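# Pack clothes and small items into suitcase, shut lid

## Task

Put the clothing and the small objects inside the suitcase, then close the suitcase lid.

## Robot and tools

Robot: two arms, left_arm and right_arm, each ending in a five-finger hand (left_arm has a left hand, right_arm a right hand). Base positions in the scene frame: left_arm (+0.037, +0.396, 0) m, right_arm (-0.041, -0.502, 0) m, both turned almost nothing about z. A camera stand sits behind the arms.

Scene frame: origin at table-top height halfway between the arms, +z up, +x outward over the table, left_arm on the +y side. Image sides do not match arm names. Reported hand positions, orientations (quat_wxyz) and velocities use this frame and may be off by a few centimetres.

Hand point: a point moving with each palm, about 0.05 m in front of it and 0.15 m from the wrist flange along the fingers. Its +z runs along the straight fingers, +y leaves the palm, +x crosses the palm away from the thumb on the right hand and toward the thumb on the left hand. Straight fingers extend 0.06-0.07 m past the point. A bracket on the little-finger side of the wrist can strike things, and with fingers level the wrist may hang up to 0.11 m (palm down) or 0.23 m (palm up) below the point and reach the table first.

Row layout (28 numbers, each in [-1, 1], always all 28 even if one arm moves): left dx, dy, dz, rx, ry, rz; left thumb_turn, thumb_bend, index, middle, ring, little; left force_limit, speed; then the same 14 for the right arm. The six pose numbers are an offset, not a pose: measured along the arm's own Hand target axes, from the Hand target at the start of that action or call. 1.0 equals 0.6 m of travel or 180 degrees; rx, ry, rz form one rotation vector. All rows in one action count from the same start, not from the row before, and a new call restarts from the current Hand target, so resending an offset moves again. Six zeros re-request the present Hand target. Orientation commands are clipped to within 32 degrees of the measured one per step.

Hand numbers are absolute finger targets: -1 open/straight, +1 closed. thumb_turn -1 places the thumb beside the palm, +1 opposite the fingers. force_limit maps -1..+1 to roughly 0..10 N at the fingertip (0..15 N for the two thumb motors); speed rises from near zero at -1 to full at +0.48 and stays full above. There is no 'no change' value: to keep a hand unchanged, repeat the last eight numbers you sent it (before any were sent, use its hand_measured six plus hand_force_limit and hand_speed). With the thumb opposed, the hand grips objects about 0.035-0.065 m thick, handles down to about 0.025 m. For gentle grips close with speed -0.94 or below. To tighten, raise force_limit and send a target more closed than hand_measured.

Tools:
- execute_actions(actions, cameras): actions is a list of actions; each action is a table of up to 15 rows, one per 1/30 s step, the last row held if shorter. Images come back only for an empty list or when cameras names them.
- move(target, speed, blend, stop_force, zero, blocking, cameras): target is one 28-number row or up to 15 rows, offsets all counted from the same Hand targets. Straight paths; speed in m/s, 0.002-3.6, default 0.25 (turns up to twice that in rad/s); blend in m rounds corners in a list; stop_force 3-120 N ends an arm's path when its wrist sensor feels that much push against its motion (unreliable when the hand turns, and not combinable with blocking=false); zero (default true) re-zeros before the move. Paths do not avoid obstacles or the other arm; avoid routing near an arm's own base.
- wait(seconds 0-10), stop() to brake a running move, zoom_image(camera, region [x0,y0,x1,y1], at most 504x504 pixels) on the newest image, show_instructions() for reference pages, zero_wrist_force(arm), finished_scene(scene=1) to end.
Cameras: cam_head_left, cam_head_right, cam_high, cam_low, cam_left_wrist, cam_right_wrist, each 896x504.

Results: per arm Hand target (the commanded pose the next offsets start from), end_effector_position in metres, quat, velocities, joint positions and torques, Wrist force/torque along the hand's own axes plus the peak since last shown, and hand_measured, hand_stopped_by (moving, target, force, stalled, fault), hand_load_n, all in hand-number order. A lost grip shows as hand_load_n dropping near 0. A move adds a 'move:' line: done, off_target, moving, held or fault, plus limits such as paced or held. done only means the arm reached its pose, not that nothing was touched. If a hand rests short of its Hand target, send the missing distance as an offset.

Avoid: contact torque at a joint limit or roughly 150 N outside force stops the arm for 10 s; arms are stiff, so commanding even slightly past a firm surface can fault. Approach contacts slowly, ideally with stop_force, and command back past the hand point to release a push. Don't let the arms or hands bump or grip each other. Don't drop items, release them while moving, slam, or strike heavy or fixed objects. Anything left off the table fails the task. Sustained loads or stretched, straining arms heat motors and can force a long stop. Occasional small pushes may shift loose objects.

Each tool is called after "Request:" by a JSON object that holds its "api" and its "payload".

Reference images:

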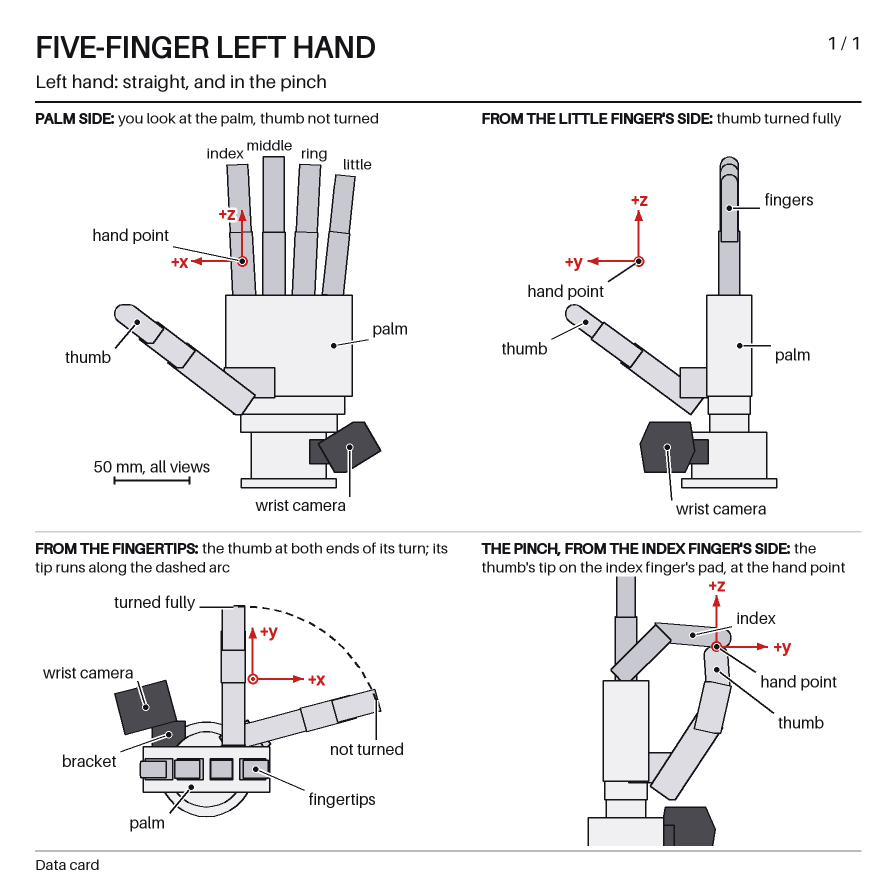

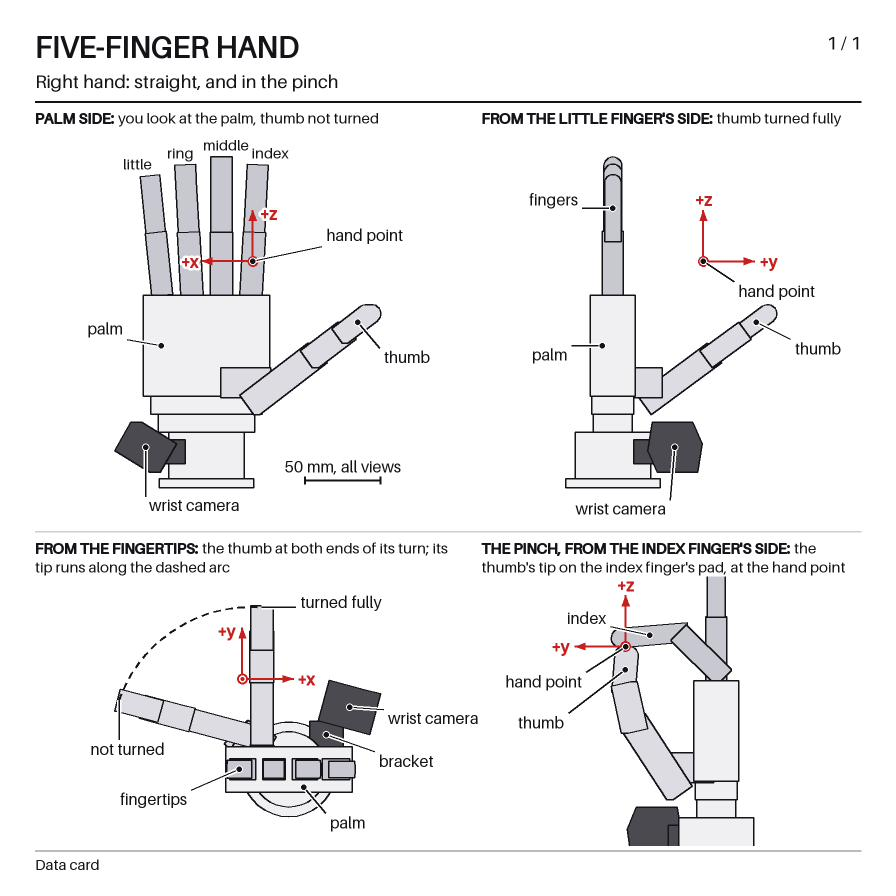

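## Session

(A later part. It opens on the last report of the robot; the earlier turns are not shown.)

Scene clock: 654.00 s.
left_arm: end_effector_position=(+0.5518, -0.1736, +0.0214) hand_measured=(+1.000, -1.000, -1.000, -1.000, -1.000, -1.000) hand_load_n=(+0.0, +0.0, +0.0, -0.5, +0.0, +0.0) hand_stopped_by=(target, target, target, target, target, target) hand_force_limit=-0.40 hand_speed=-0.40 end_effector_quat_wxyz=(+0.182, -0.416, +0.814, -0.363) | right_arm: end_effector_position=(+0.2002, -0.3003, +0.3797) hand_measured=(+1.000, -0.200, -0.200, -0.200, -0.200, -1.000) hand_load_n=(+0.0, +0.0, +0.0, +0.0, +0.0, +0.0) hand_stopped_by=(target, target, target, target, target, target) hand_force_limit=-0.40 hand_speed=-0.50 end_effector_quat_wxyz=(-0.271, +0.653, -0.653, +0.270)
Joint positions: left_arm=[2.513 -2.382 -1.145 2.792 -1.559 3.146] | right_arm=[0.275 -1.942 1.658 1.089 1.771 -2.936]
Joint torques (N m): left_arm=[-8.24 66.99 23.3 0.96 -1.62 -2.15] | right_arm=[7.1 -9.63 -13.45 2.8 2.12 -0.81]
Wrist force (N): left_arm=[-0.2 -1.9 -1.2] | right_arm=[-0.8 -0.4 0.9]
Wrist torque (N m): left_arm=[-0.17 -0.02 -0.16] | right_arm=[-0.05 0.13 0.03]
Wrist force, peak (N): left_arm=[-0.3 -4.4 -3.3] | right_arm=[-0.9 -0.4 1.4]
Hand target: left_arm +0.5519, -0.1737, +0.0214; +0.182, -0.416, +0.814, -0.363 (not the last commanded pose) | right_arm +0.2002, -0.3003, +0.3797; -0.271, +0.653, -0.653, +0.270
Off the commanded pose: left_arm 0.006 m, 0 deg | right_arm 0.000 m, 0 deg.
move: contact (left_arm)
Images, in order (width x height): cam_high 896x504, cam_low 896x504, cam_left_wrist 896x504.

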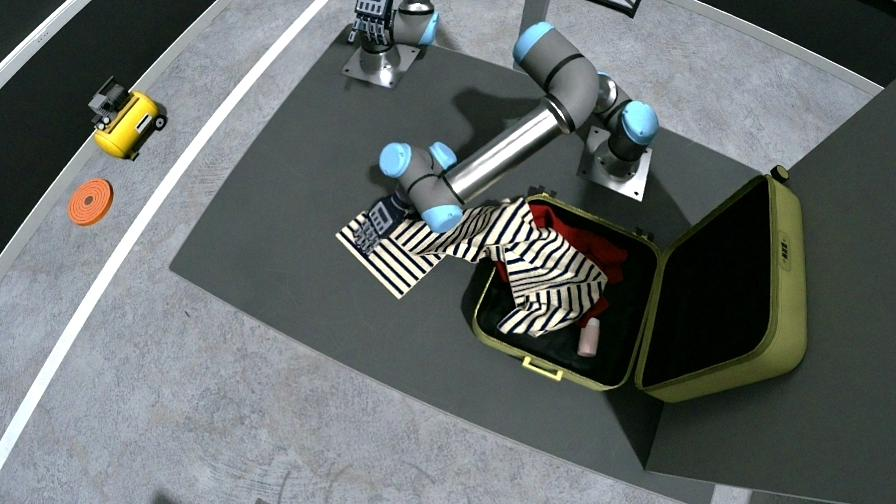

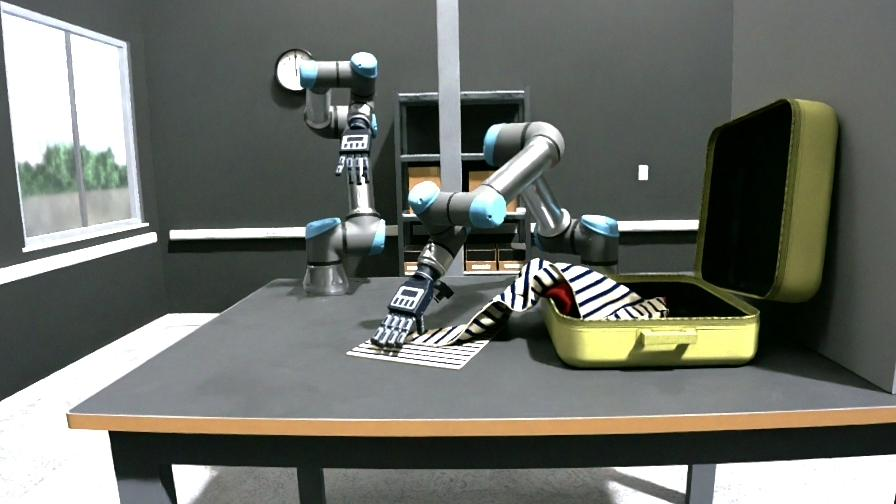

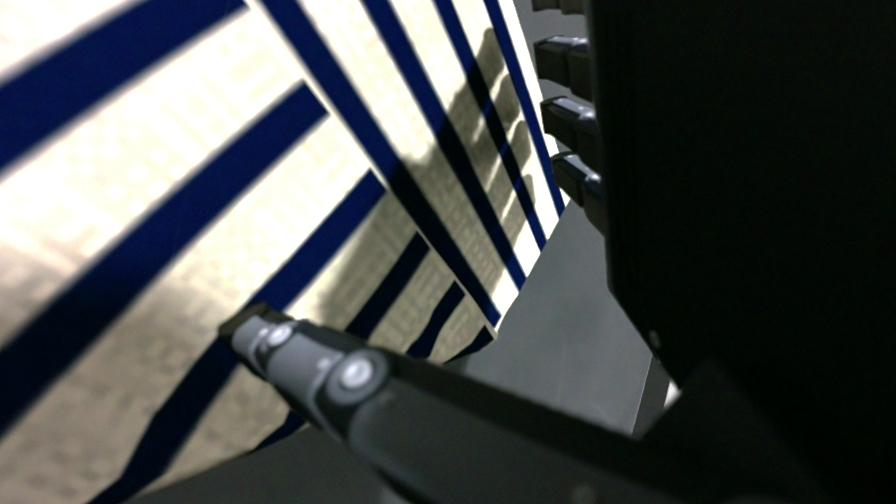

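Request:
{"api": "move", "payload": {"target": [[0,0.003,0.003,0,0,0,1,-0.6,-0.6,-0.6,-0.6,-0.6,0,-0.7,0,0,0,0,0,0,1,-0.2,-0.2,-0.2,-0.2,-1,-0.4,-0.5]], "speed": 0.02, "cameras": ["cam_left_wrist"]}}

Scene clock: 655.97 s.
left_arm: end_effector_position=(+0.5520, -0.1737, +0.0189) hand_measured=(+1.000, -0.600, -0.600, -0.702, -0.602, -0.600) hand_load_n=(+0.0, +1.0, +2.5, +8.5, +3.5, +0.0) hand_stopped_by=(target, target, target, force, target, target) hand_force_limit=0.00 hand_speed=-0.70 end_effector_quat_wxyz=(+0.182, -0.416, +0.814, -0.363) | right_arm: end_effector_position=(+0.2002, -0.3003, +0.3797) hand_measured=(+1.000, -0.200, -0.200, -0.200, -0.200, -1.000) hand_load_n=(+0.0, +0.0, +0.0, +0.0, +0.0, +0.0) hand_stopped_by=(target, target, target, target, target, target) hand_force_limit=-0.40 hand_speed=-0.50 end_effector_quat_wxyz=(-0.271, +0.653, -0.653, +0.270)
Joint positions: left_arm=[2.513 -2.385 -1.147 2.797 -1.559 3.146] | right_arm=[0.275 -1.942 1.658 1.089 1.771 -2.936]
Joint torques (N m): left_arm=[-10.1 21.26 -2.09 -7.55 -2.05 -2.25] | right_arm=[6.47 -9.98 -12.88 2.64 2.18 -0.98]
Wrist force (N): left_arm=[-0.6 -23.2 -12.9] | right_arm=[-0.7 -0.2 1.0]
Wrist torque (N m): left_arm=[0.87 -0.31 0.32] | right_arm=[-0.03 0.11 0.05]
Wrist force, peak (N): left_arm=[-1.0 -24.1 -15.7] | right_arm=[-1.1 -0.6 1.1]
Hand target: left_arm +0.5520, -0.1737, +0.0189; +0.182, -0.416, +0.814, -0.363 | right_arm +0.2002, -0.3003, +0.3797; -0.271, +0.653, -0.653, +0.270
Off the commanded pose: left_arm 0.000 m, 0 deg | right_arm 0.000 m, 0 deg.
move: done
Images, in order (width x height): cam_left_wrist 896x504.

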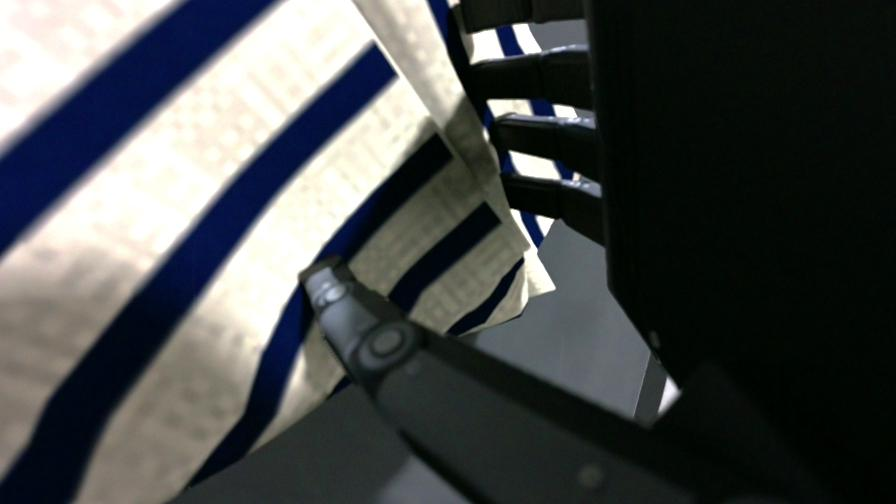

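Request:
{"api": "move", "payload": {"target": [[0,-0.0045,-0.004,0.028,0,0,1,-0.4,-0.4,-0.4,-0.4,-0.4,0.1,-0.7,0,0,0,0,0,0,1,-0.2,-0.2,-0.2,-0.2,-1,-0.4,-0.5]], "speed": 0.02, "cameras": ["cam_left_wrist"]}}

Request:
{"api": "move", "payload": {"target": [[0,-0.0015,-0.001,0.02,0,0,1,-0.2,-0.2,-0.2,-0.2,-0.2,0.3,-0.7,0,0,0,0,0,0,1,-0.2,-0.2,-0.2,-0.2,-1,-0.4,-0.5]], "speed": 0.02, "cameras": ["cam_left_wrist"]}}

Scene clock: 659.37 s.
left_arm: end_effector_position=(+0.5520, -0.1738, +0.0226) hand_measured=(+1.000, -0.400, -0.550, -0.700, -0.578, -0.400) hand_load_n=(+0.0, +0.0, +0.0, +0.0, +0.0, +0.0) hand_stopped_by=(target, target, force, force, force, target) hand_force_limit=0.10 hand_speed=-0.70 end_effector_quat_wxyz=(+0.201, -0.407, +0.797, -0.398) end_effector_velocity=(-0.001, +0.000, +0.001) end_effector_angular_velocity=(+0.003, +0.003, +0.000) | right_arm: end_effector_position=(+0.2002, -0.3003, +0.3797) hand_measured=(+1.000, -0.200, -0.200, -0.200, -0.200, -1.000) hand_load_n=(+0.0, +0.0, +0.0, +0.0, +0.0, +0.0) hand_stopped_by=(target, target, target, target, target, target) hand_force_limit=-0.40 hand_speed=-0.50 end_effector_quat_wxyz=(-0.271, +0.653, -0.653, +0.270)
Joint positions: left_arm=[2.513 -2.332 -1.256 2.942 -1.558 3.146] | right_arm=[0.275 -1.942 1.658 1.089 1.771 -2.936]
Joint velocities: left_arm=[-0.001 0 0.003 -0.007 -0.001 0] | right_arm=[within noise]
Joint torques (N m): left_arm=[13.15 47.88 24.07 -1.67 1.66 -2.52] | right_arm=[6.79 -9.37 -12.79 2.7 2.13 -0.88]
Wrist force (N): left_arm=[-0.1 -0.7 -0.1] | right_arm=[-0.8 -0.5 0.8]
Wrist torque (N m): left_arm=[-0.09 -0.02 -0.15] | right_arm=[-0.05 0.12 0.04]
Wrist force, peak (N): left_arm=[-0.8 -30.4 -16.2] | right_arm=[-0.9 -0.8 1.0]
Hand target: left_arm +0.5520, -0.1737, +0.0225; +0.200, -0.407, +0.797, -0.398 | right_arm +0.2002, -0.3003, +0.3797; -0.271, +0.653, -0.653, +0.270
Off the commanded pose: left_arm 0.000 m, 0 deg | right_arm 0.000 m, 0 deg.
move: done
Images, in order (width x height): cam_left_wrist 896x504.

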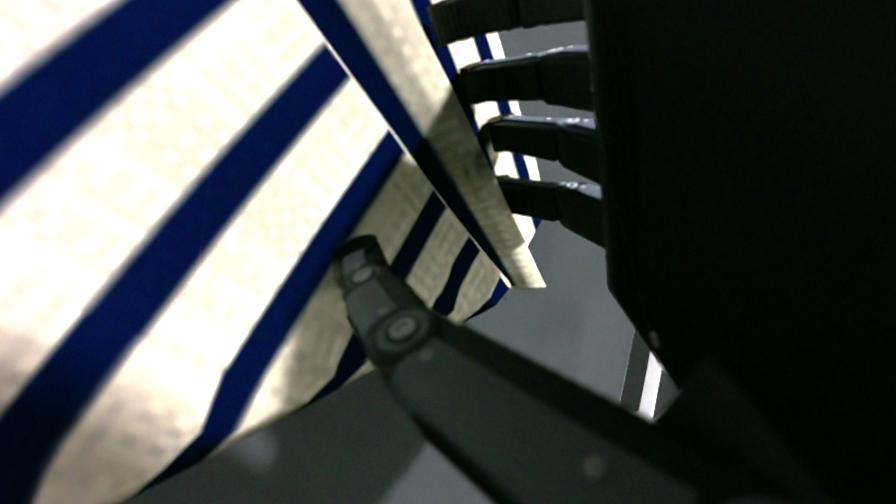

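Scene clock: 661.23 s.
left_arm: end_effector_position=(+0.5520, -0.1738, +0.0237) hand_measured=(+1.000, -0.200, -0.200, -0.346, -0.200, -0.200) hand_load_n=(+0.0, +0.0, +0.0, +0.5, +0.0, +0.0) hand_stopped_by=(target, target, target, force, target, target) hand_force_limit=0.30 hand_speed=-0.70 end_effector_quat_wxyz=(+0.213, -0.401, +0.784, -0.423) end_effector_velocity=(-0.001, +0.000, +0.001) end_effector_angular_velocity=(+0.001, +0.002, -0.002) | right_arm: end_effector_position=(+0.2002, -0.3003, +0.3797) hand_measured=(+1.000, -0.200, -0.200, -0.200, -0.200, -1.000) hand_load_n=(+0.0, +0.0, +0.0, -0.5, +0.0, +0.0) hand_stopped_by=(target, target, target, target, target, target) hand_force_limit=-0.40 hand_speed=-0.50 end_effector_quat_wxyz=(-0.271, +0.653, -0.653, +0.270)
Joint positions: left_arm=[2.514 -2.301 -1.33 3.047 -1.558 3.145] | right_arm=[0.275 -1.942 1.658 1.089 1.771 -2.936]
Joint velocities: left_arm=[-0.001 0 0.002 -0.005 0.001 0] | right_arm=[within noise]
Joint torques (N m): left_arm=[12.69 47.78 22.71 -1.73 1.62 -2.41] | right_arm=[7.12 -9.82 -13.6 2.59 2.13 -0.79]
Wrist force (N): left_arm=[0.0 -0.9 -0.2] | right_arm=[-0.8 -0.3 1.1]
Wrist torque (N m): left_arm=[0.03 -0.06 -0.16] | right_arm=[-0.06 0.13 0.04]
Wrist force, peak (N): left_arm=[-0.1 -16.3 -4.8] | right_arm=[-0.7 -0.7 1.3]
Hand target: left_arm +0.5520, -0.1738, +0.0236; +0.213, -0.401, +0.784, -0.423 | right_arm +0.2002, -0.3003, +0.3797; -0.271, +0.653, -0.653, +0.270
Off the commanded pose: left_arm 0.000 m, 0 deg | right_arm 0.000 m, 0 deg.
move: done
Images, in order (width x height): cam_left_wrist 896x504.

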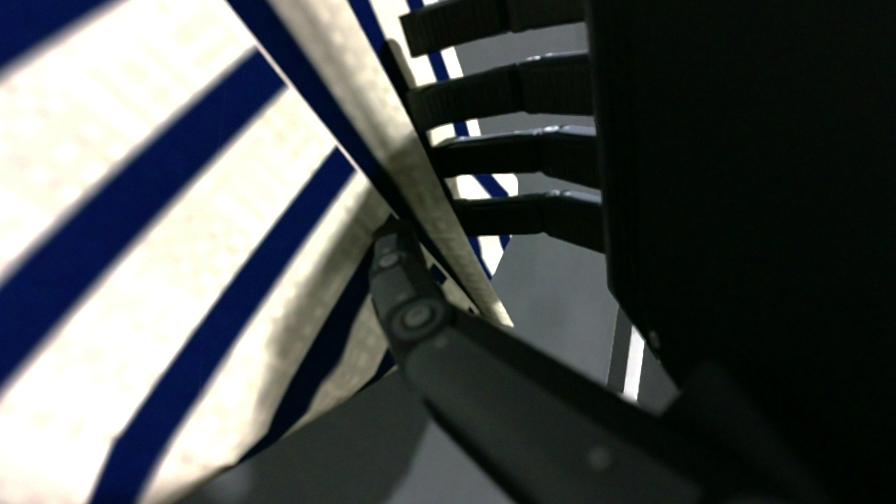

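Request:
{"api": "move", "payload": {"target": [[0,0,0,0.014,0,0,1,0,0.05,0.05,0.05,0.05,0.3,-0.7,0,0,0,0,0,0,1,-0.2,-0.2,-0.2,-0.2,-1,-0.4,-0.5]], "speed": 0.02, "cameras": ["cam_left_wrist"]}}

Scene clock: 663.63 s.
left_arm: end_effector_position=(+0.5520, -0.1738, +0.0237) hand_measured=(+1.000, +0.000, +0.050, +0.050, +0.050, +0.050) hand_load_n=(+0.0, +0.0, +0.0, +0.5, +0.0, +0.0) hand_stopped_by=(target, target, target, target, target, target) hand_force_limit=0.30 hand_speed=-0.70 end_effector_quat_wxyz=(+0.222, -0.396, +0.775, -0.440) | right_arm: end_effector_position=(+0.2002, -0.3003, +0.3797) hand_measured=(+1.000, -0.200, -0.200, -0.200, -0.200, -1.000) hand_load_n=(+0.0, +0.0, +0.0, +0.0, +0.0, +0.0) hand_stopped_by=(target, target, target, target, target, target) hand_force_limit=-0.40 hand_speed=-0.50 end_effector_quat_wxyz=(-0.271, +0.653, -0.653, +0.270)
Joint positions: left_arm=[2.514 -2.282 -1.38 3.122 -1.558 3.144] | right_arm=[0.275 -1.942 1.658 1.089 1.771 -2.936]
Joint torques (N m): left_arm=[11.9 48.92 23.76 -1.69 1.52 -2.35] | right_arm=[7.22 -9.76 -13.83 2.66 2.06 -0.78]
Wrist force (N): left_arm=[-0.2 -1.6 0.0] | right_arm=[-0.6 -0.6 0.8]
Wrist torque (N m): left_arm=[-0.07 0.00 -0.15] | right_arm=[-0.07 0.10 0.04]
Wrist force, peak (N): left_arm=[0.0 -6.9 -2.2] | right_arm=[-1.0 -0.7 1.0]
Hand target: left_arm +0.5520, -0.1738, +0.0236; +0.222, -0.396, +0.775, -0.440 | right_arm +0.2002, -0.3003, +0.3797; -0.271, +0.653, -0.653, +0.270
Off the commanded pose: left_arm 0.000 m, 0 deg | right_arm 0.000 m, 0 deg.
move: done
Images, in order (width x height): cam_left_wrist 896x504.

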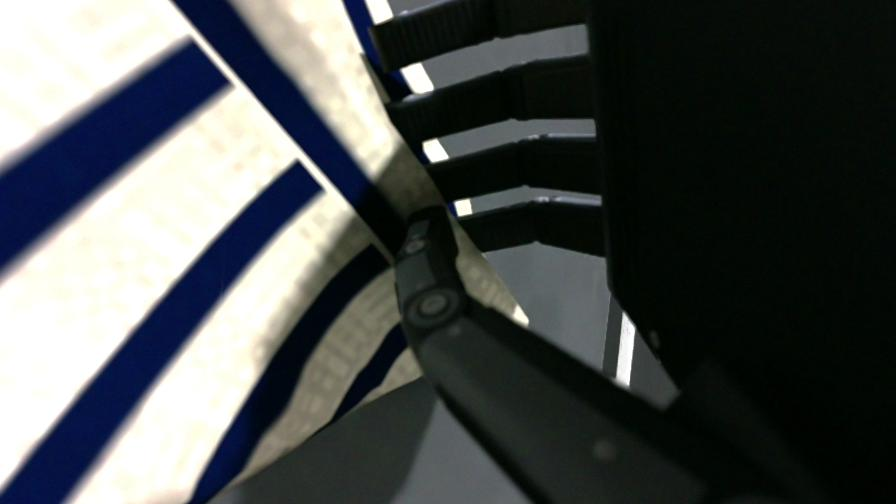

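Request:
{"api": "move", "payload": {"target": [[0,-0.002,-0.001,0.01,0,0,1,0.15,0.3,0.3,0.3,0.3,0.15,-0.75,0,0,0,0,0,0,1,-0.2,-0.2,-0.2,-0.2,-1,-0.4,-0.5]], "speed": 0.02, "cameras": ["cam_left_wrist"]}}

Scene clock: 665.70 s.
left_arm: end_effector_position=(+0.5521, -0.1738, +0.0250) hand_measured=(+1.000, +0.122, +0.230, +0.230, +0.300, +0.300) hand_load_n=(+0.0, +8.5, +6.5, +8.0, +0.5, +0.0) hand_stopped_by=(target, force, force, force, target, target) hand_force_limit=0.15 hand_speed=-0.75 end_effector_quat_wxyz=(+0.228, -0.392, +0.768, -0.452) end_effector_velocity=(+0.000, +0.001, +0.000) end_effector_angular_velocity=(+0.002, +0.002, +0.000) | right_arm: end_effector_position=(+0.2002, -0.3003, +0.3797) hand_measured=(+1.000, -0.200, -0.200, -0.200, -0.200, -1.000) hand_load_n=(+0.0, +0.0, +0.0, +0.0, +0.0, +0.0) hand_stopped_by=(target, target, target, target, target, target) hand_force_limit=-0.40 hand_speed=-0.50 end_effector_quat_wxyz=(-0.271, +0.653, -0.653, +0.270)
Joint positions: left_arm=[2.514 -2.269 -1.413 3.173 -1.557 3.144] | right_arm=[0.275 -1.942 1.658 1.089 1.771 -2.936]
Joint velocities: left_arm=[0.001 0 0.002 -0.005 0.001 0] | right_arm=[within noise]
Joint torques (N m): left_arm=[13.19 48.95 23.34 -1.69 1.58 -2.41] | right_arm=[6.95 -9.8 -13.96 2.86 2.16 -0.76]
Wrist force (N): left_arm=[0.2 -0.4 0.1] | right_arm=[-0.9 -0.5 1.0]
Wrist torque (N m): left_arm=[-0.07 -0.08 -0.16] | right_arm=[-0.07 0.15 0.03]
Wrist force, peak (N): left_arm=[0.0 -2.7 -0.7] | right_arm=[-0.9 -0.7 1.2]
Hand target: left_arm +0.5521, -0.1738, +0.0249; +0.228, -0.392, +0.768, -0.452 | right_arm +0.2002, -0.3003, +0.3797; -0.271, +0.653, -0.653, +0.270
Off the commanded pose: left_arm 0.000 m, 0 deg | right_arm 0.000 m, 0 deg.
move: done
Images, in order (width x height): cam_left_wrist 896x504.

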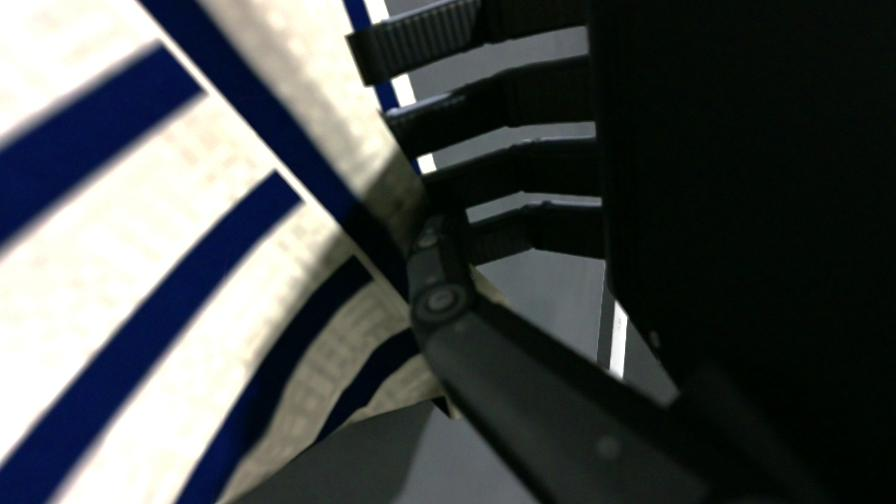

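Request:
{"api": "move", "payload": {"target": [[0,-0.1457,-0.0812,0,0,0,1,0.15,0.3,0.3,0.3,0.3,0.15,-0.75,0,0,0,0,0,0,1,-0.2,-0.2,-0.2,-0.2,-1,-0.4,-0.5]], "speed": 0.08, "cameras": ["cam_left_wrist","cam_low","cam_high"]}}

Scene clock: 668.10 s.
left_arm: end_effector_position=(+0.5524, -0.1735, +0.1251) hand_measured=(+1.000, +0.122, +0.230, +0.230, +0.300, +0.300) hand_load_n=(+0.0, +8.5, +6.5, +8.0, +0.5, +0.0) hand_stopped_by=(target, force, force, force, target, target) hand_force_limit=0.15 hand_speed=-0.75 end_effector_quat_wxyz=(+0.228, -0.392, +0.768, -0.452) | right_arm: end_effector_position=(+0.2002, -0.3003, +0.3797) hand_measured=(+1.000, -0.200, -0.200, -0.200, -0.200, -1.000) hand_load_n=(+0.0, +0.0, +0.0, +0.0, +0.0, +0.0) hand_stopped_by=(target, target, target, target, target, target) hand_force_limit=-0.40 hand_speed=-0.50 end_effector_quat_wxyz=(-0.271, +0.653, -0.653, +0.270)
Joint positions: left_arm=[2.515 -2.167 -1.306 2.965 -1.557 3.144] | right_arm=[0.275 -1.942 1.658 1.089 1.771 -2.936]
Joint torques (N m): left_arm=[12.37 36.97 16.34 1.15 1.26 2.62] | right_arm=[7.61 -10.06 -13.99 2.58 2.06 -0.79]
Wrist force (N): left_arm=[0.2 -0.6 -0.3] | right_arm=[-0.8 -0.5 0.8]
Wrist torque (N m): left_arm=[-0.08 -0.14 -0.18] | right_arm=[-0.05 0.13 0.04]
Wrist force, peak (N): left_arm=[0.0 -1.4 0.6] | right_arm=[-1.0 -0.6 1.3]
Hand target: left_arm +0.5524, -0.1735, +0.1250; +0.228, -0.392, +0.768, -0.452 | right_arm +0.2002, -0.3003, +0.3797; -0.271, +0.653, -0.653, +0.270
Off the commanded pose: left_arm 0.000 m, 0 deg | right_arm 0.000 m, 0 deg.
move: done
Images, in order (width x height): cam_high 896x504, cam_low 896x504, cam_left_wrist 896x504.

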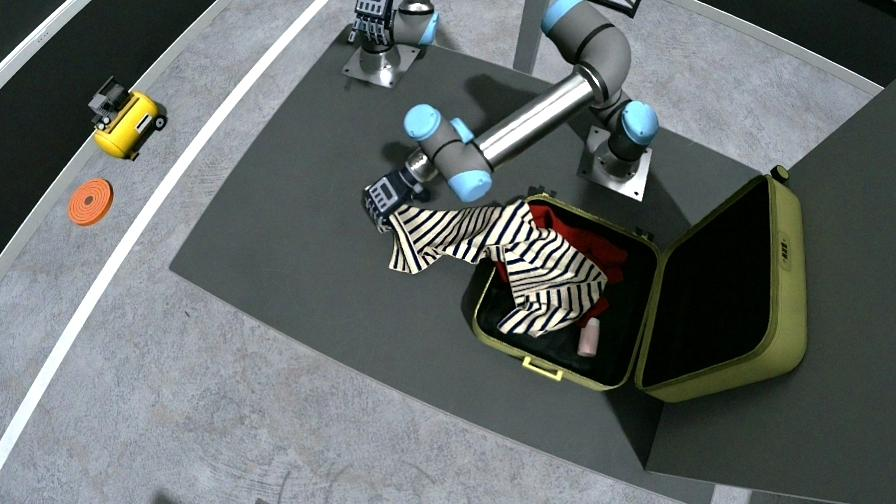

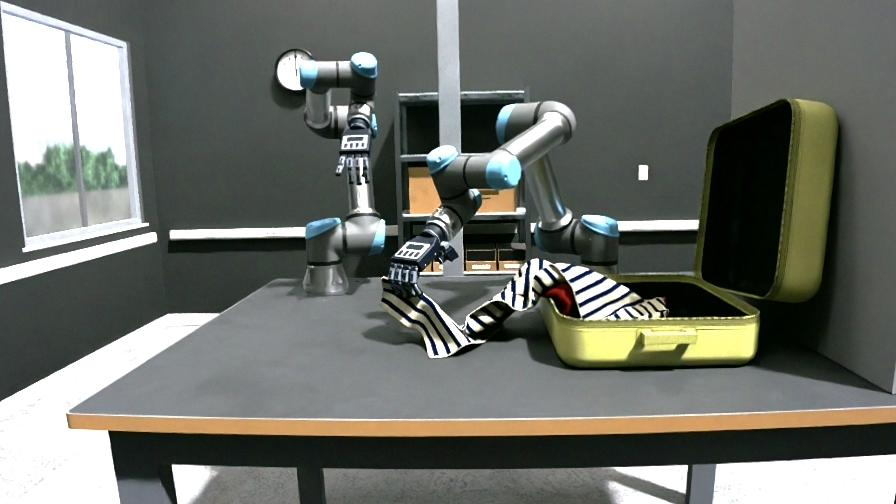

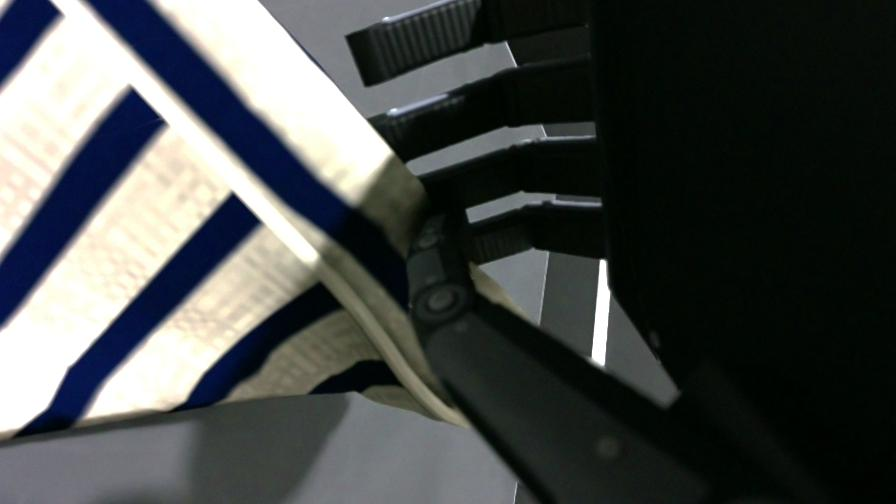

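Request:
{"api": "move", "payload": {"target": [[-0.156,-0.2642,-0.3998,0,-0.1748,-0.0974,1,0.15,0.3,0.3,0.3,0.3,0.15,-0.75,0,0,0,0,0,0,1,-0.2,-0.2,-0.2,-0.2,-1,-0.4,-0.5]], "speed": 0.15, "cameras": ["cam_left_wrist","cam_low","cam_high"]}}

Scene clock: 672.60 s.
left_arm: end_effector_position=(+0.5011, -0.0192, +0.3799) hand_measured=(+1.000, +0.122, +0.230, +0.230, +0.300, +0.300) hand_load_n=(+0.0, +8.0, +6.5, +8.0, +0.5, +0.0) hand_stopped_by=(target, force, force, force, target, target) hand_force_limit=0.15 hand_speed=-0.75 end_effector_quat_wxyz=(-0.356, +0.611, -0.610, +0.358) | right_arm: end_effector_position=(+0.2002, -0.3003, +0.3797) hand_measured=(+1.000, -0.200, -0.200, -0.200, -0.200, -1.000) hand_load_n=(+0.0, +0.0, -0.5, +0.0, +0.0, +0.0) hand_stopped_by=(target, target, target, target, target, target) hand_force_limit=-0.40 hand_speed=-0.50 end_effector_quat_wxyz=(-0.271, +0.653, -0.653, +0.270)
Joint positions: left_arm=[2.468 -1.868 -1.102 2.352 -2.134 2.775] | right_arm=[0.275 -1.942 1.658 1.089 1.771 -2.936]
Joint torques (N m): left_arm=[5.02 25.3 22.36 -1.73 -1.66 1.22] | right_arm=[7.13 -10.14 -13.52 2.69 2.16 -0.73]
Wrist force (N): left_arm=[0.1 0.1 0.4] | right_arm=[-1.0 -0.3 1.1]
Wrist torque (N m): left_arm=[-0.08 0.02 -0.18] | right_arm=[-0.05 0.15 0.03]
Wrist force, peak (N): left_arm=[-0.5 -1.3 -0.7] | right_arm=[-1.0 -0.7 1.2]
Hand target: left_arm +0.5011, -0.0191, +0.3799; -0.356, +0.611, -0.610, +0.358 | right_arm +0.2002, -0.3003, +0.3797; -0.271, +0.653, -0.653, +0.270
Off the commanded pose: left_arm 0.000 m, 0 deg | right_arm 0.000 m, 0 deg.
move: done
Images, in order (width x height): cam_high 896x504, cam_low 896x504, cam_left_wrist 896x504.

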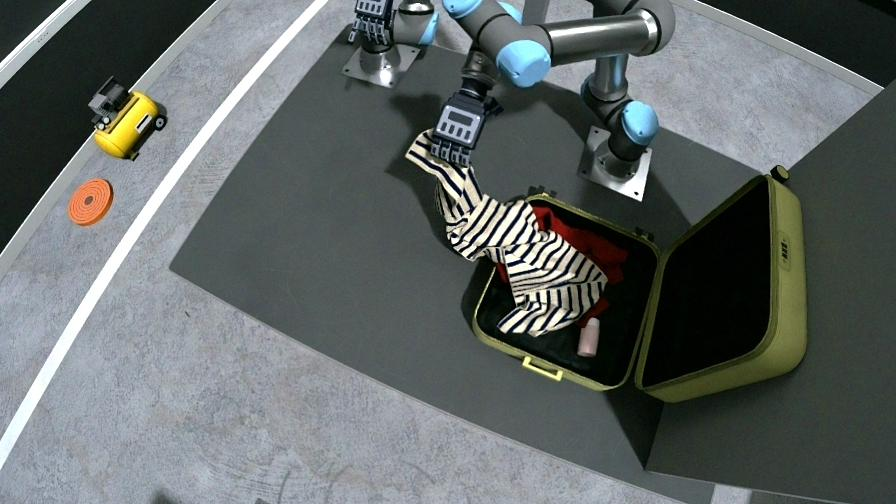

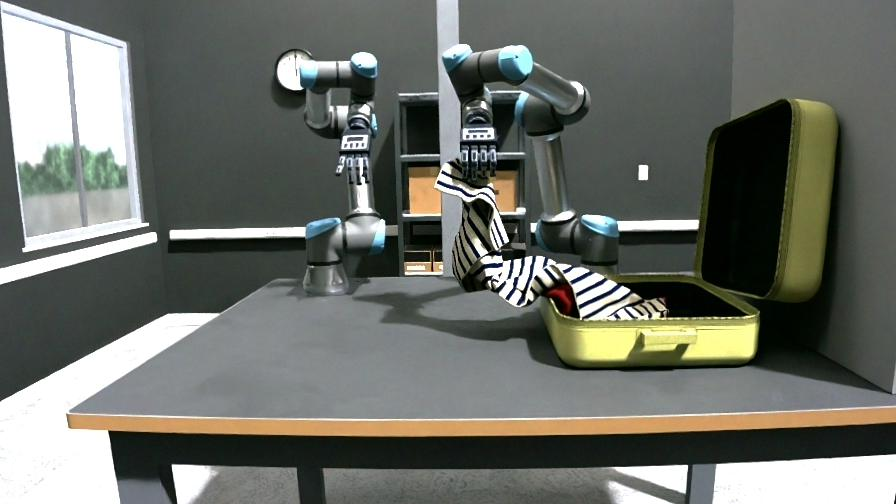

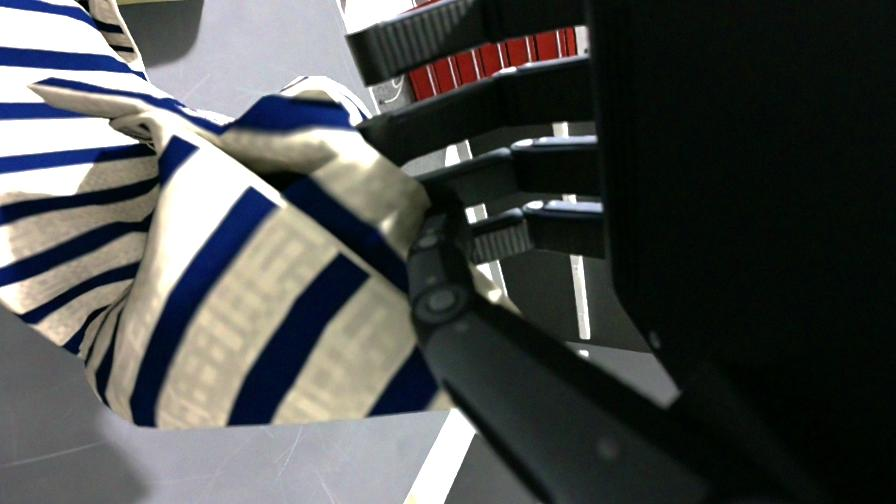

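Request:
{"api": "move", "payload": {"target": [[-0.2817,0.0053,0.0585,-0.0271,-0.1415,-0.0881,1,0.15,0.3,0.3,0.3,0.3,0.15,-0.75,0,0,0,0,0,0,1,-0.2,-0.2,-0.2,-0.2,-1,-0.4,-0.5],[-0.5317,0.1322,0.2065,-0.0479,-0.4106,-0.2865,1,0.15,0.3,0.3,0.3,0.3,0.15,-0.75,0,0,0,0,0,0,1,-0.2,-0.2,-0.2,-0.2,-1,-0.4,-0.5],[-0.6317,0.2528,0.3318,-0.0479,-0.4106,-0.2865,1,0.15,0.3,0.3,0.3,0.3,0.15,-0.75,0,0,0,0,0,0,1,-0.2,-0.2,-0.2,-0.2,-1,-0.4,-0.5]], "speed": 0.18, "blend": [0.03,0.03,0], "cameras": ["all"]}}

Scene clock: 680.70 s.
left_arm: end_effector_position=(+0.6005, +0.3592, +0.1489) hand_measured=(+1.000, +0.122, +0.230, +0.230, +0.300, +0.300) hand_load_n=(+0.5, +8.5, +6.5, +7.5, +0.0, +0.0) hand_stopped_by=(target, force, force, force, target, target) hand_force_limit=0.15 hand_speed=-0.75 end_effector_quat_wxyz=(-0.418, +0.908, +0.001, +0.001) | right_arm: end_effector_position=(+0.2002, -0.3003, +0.3797) hand_measured=(+1.000, -0.200, -0.200, -0.200, -0.200, -1.000) hand_load_n=(+0.0, +0.0, +0.0, +0.0, +0.0, +0.0) hand_stopped_by=(target, target, target, target, target, target) hand_force_limit=-0.40 hand_speed=-0.50 end_effector_quat_wxyz=(-0.271, +0.653, -0.653, +0.270)
Joint positions: left_arm=[3.029 -2.29 -1.206 1.811 -2.428 1.417] | right_arm=[0.275 -1.942 1.658 1.089 1.771 -2.936]
Joint torques (N m): left_arm=[-5.43 57.66 19.7 -0.02 0.74 -0.63] | right_arm=[6.59 -9.12 -13.55 2.66 2.21 -0.68]
Wrist force (N): left_arm=[-0.2 0.1 0.3] | right_arm=[-0.8 -0.6 1.1]
Wrist torque (N m): left_arm=[-0.05 0.10 -0.21] | right_arm=[-0.08 0.14 0.03]
Wrist force, peak (N): left_arm=[0.1 0.7 1.8] | right_arm=[-0.7 -0.7 1.5]
Hand target: left_arm +0.6005, +0.3592, +0.1489; -0.418, +0.908, +0.001, +0.001 | right_arm +0.2002, -0.3003, +0.3797; -0.271, +0.653, -0.653, +0.270
Off the commanded pose: left_arm 0.000 m, 0 deg | right_arm 0.000 m, 0 deg.
move: done

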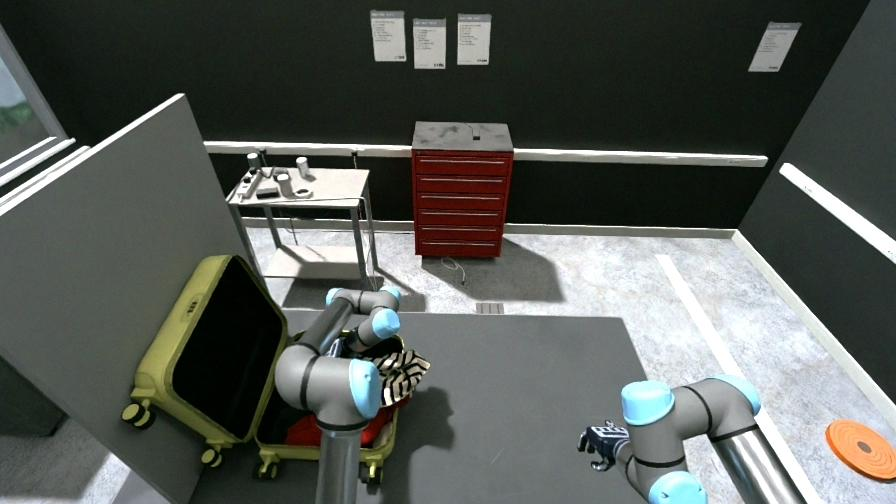

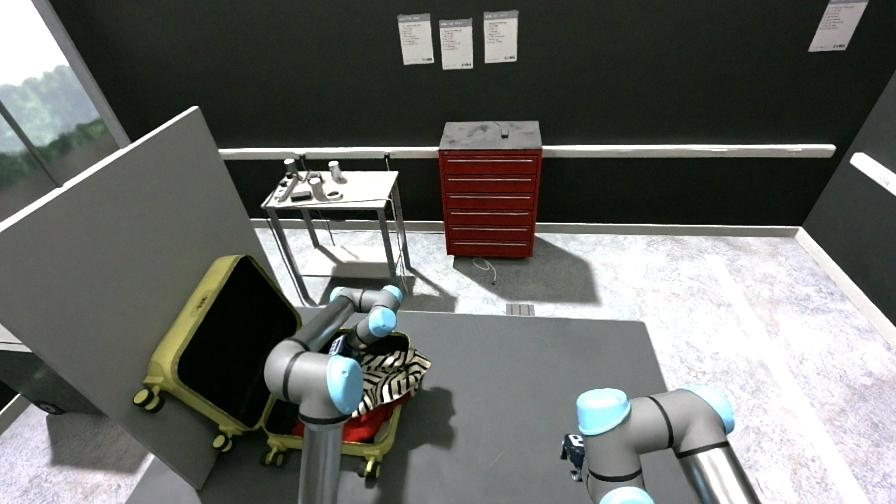

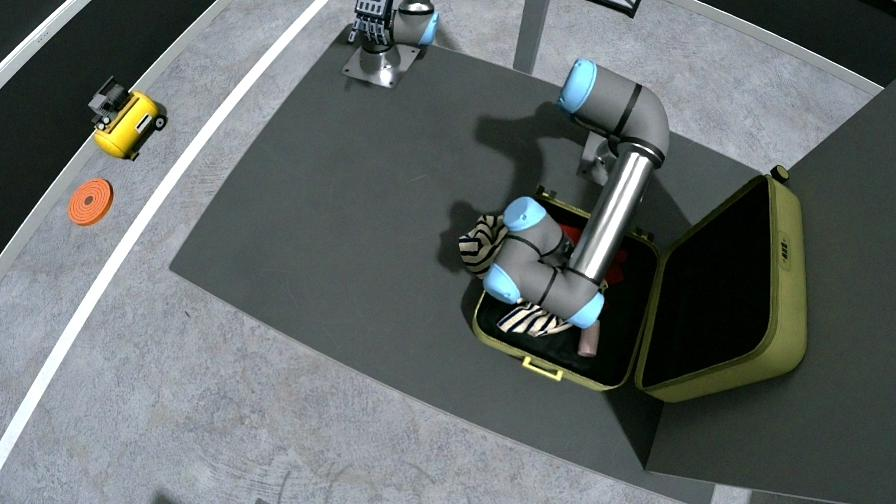

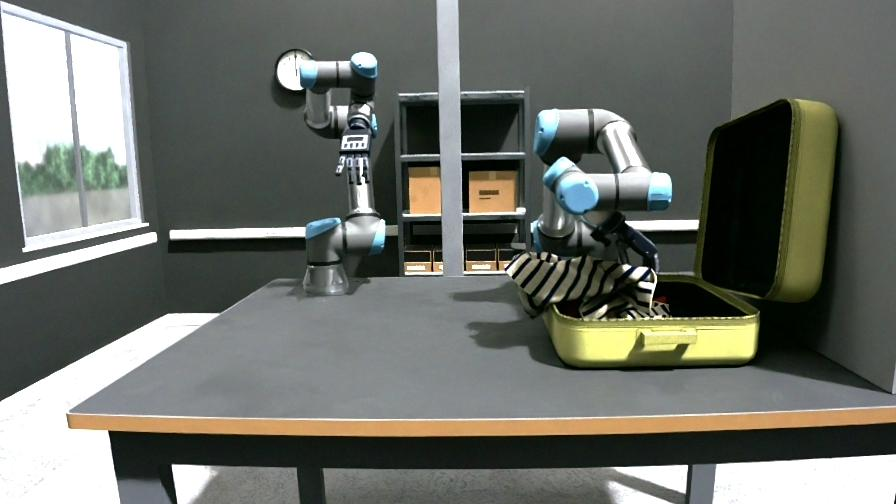

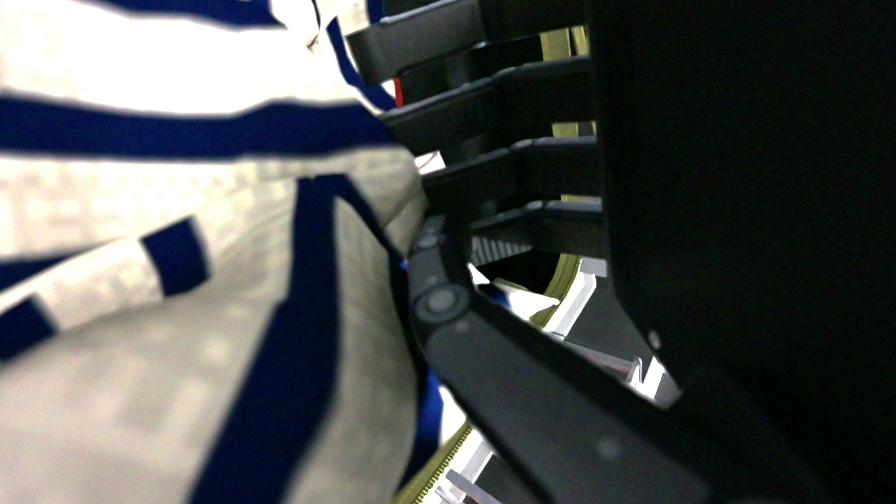

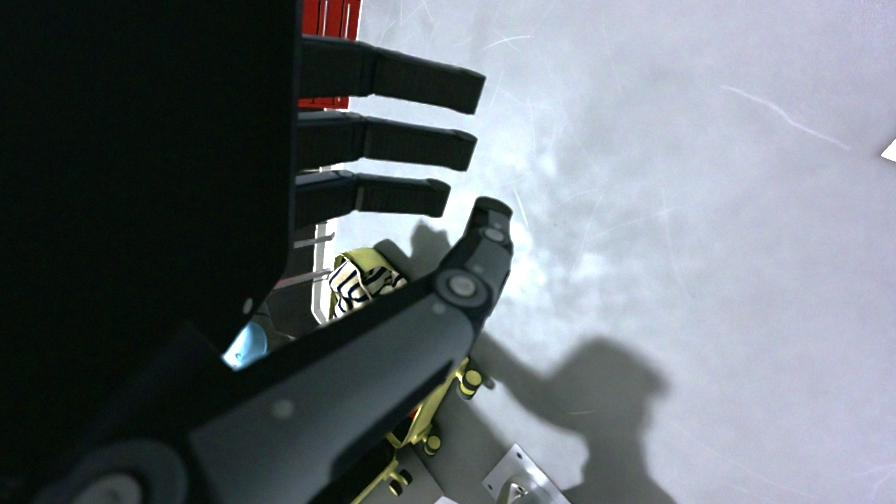

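Request:
{"api": "move", "payload": {"target": [[0,-0.078,0.142,0,0,0,1,0.15,0.3,0.3,0.3,0.3,0.15,-0.75,0,0,0,0,0,0,1,-0.2,-0.2,-0.2,-0.2,-1,-0.4,-0.5]], "speed": 0.12, "stop_force": 10, "cameras": ["cam_high","cam_low","cam_head_right","cam_left_wrist"]}}

Scene clock: 683.70 s.
left_arm: end_effector_position=(+0.6006, +0.4543, +0.1290) hand_measured=(+1.000, +0.122, +0.230, +0.230, +0.300, +0.300) hand_load_n=(+0.5, +8.5, +4.5, +7.5, +0.0, +0.0) hand_stopped_by=(target, force, force, force, target, target) hand_force_limit=0.15 hand_speed=-0.75 end_effector_quat_wxyz=(-0.418, +0.908, +0.000, +0.001) | right_arm: end_effector_position=(+0.2002, -0.3003, +0.3797) hand_measured=(+1.000, -0.200, -0.200, -0.200, -0.200, -1.000) hand_load_n=(-0.5, +0.0, +0.0, +0.0, +0.0, +0.0) hand_stopped_by=(target, target, target, target, target, target) hand_force_limit=-0.40 hand_speed=-0.50 end_effector_quat_wxyz=(-0.271, +0.653, -0.653, +0.270)
Joint positions: left_arm=[3.207 -2.233 -1.304 2.058 -2.43 1.689] | right_arm=[0.275 -1.942 1.658 1.089 1.771 -2.936]
Joint torques (N m): left_arm=[7.7 36.69 22.72 0.56 -3.7 2.49] | right_arm=[7.55 -9.71 -13.48 2.59 2.02 -0.57]
Wrist force (N): left_arm=[0.1 -0.2 -0.1] | right_arm=[-0.8 -0.6 0.9]
Wrist torque (N m): left_arm=[-0.08 0.02 -0.23] | right_arm=[-0.07 0.13 0.03]
Wrist force, peak (N): left_arm=[0.0 -0.6 1.0] | right_arm=[-0.7 -0.7 1.4]
Hand target: left_arm +0.6005, +0.4543, +0.1290; -0.418, +0.908, +0.001, +0.001 | right_arm +0.2002, -0.3003, +0.3797; -0.271, +0.653, -0.653, +0.270
Off the commanded pose: left_arm 0.000 m, 0 deg | right_arm 0.000 m, 0 deg.
move: done
Images, in order (width x height): cam_head_right 896x504, cam_high 896x504, cam_low 896x504, cam_left_wrist 896x504.

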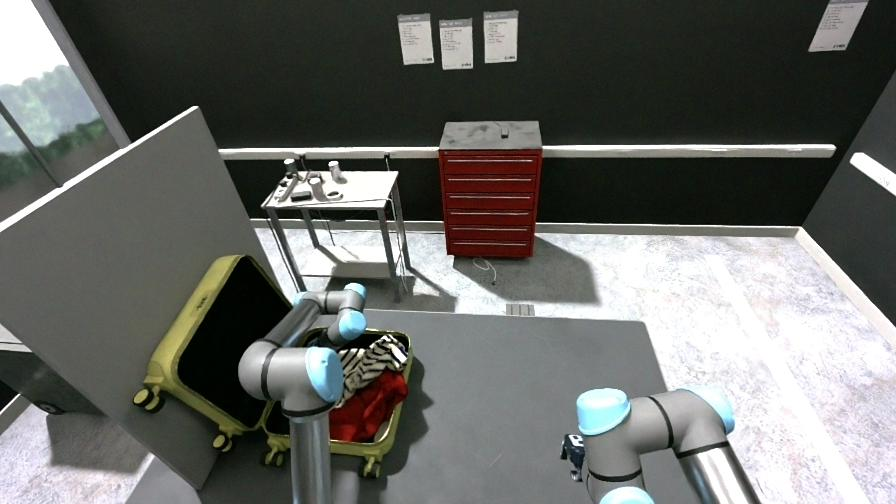

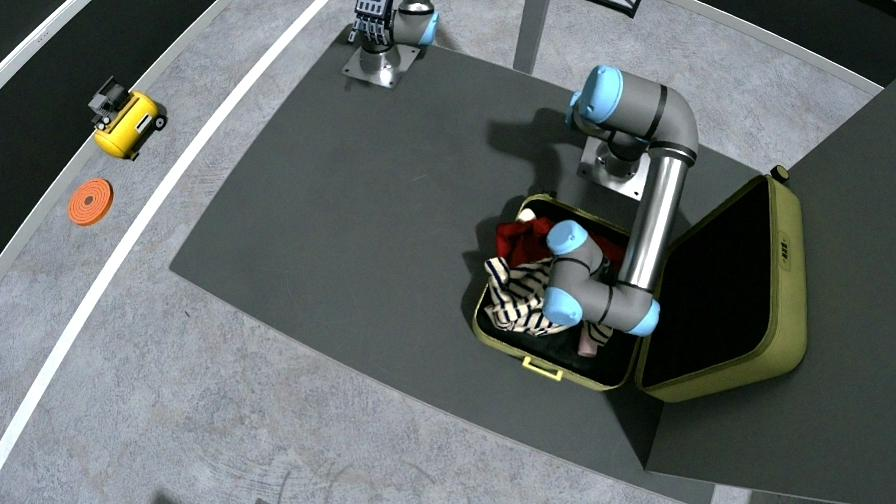

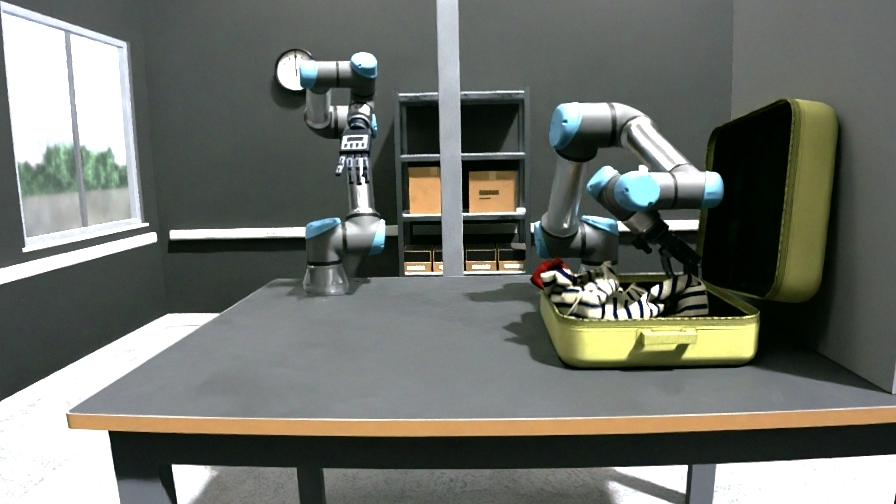

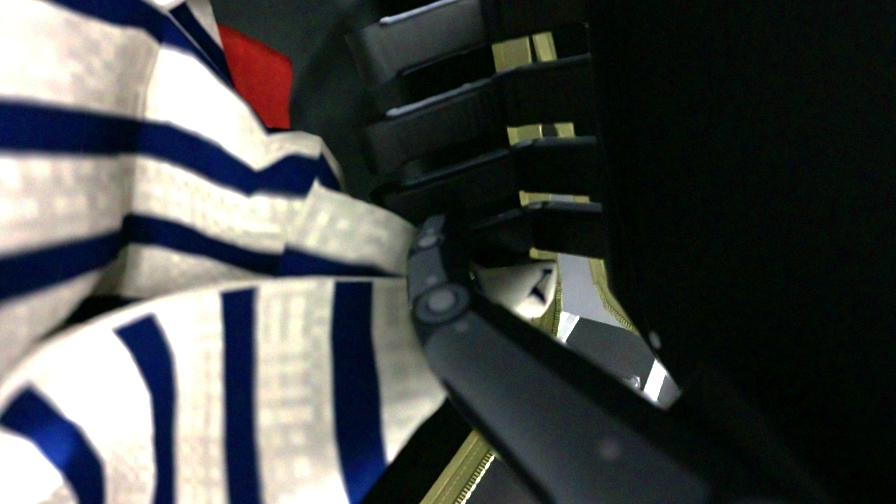

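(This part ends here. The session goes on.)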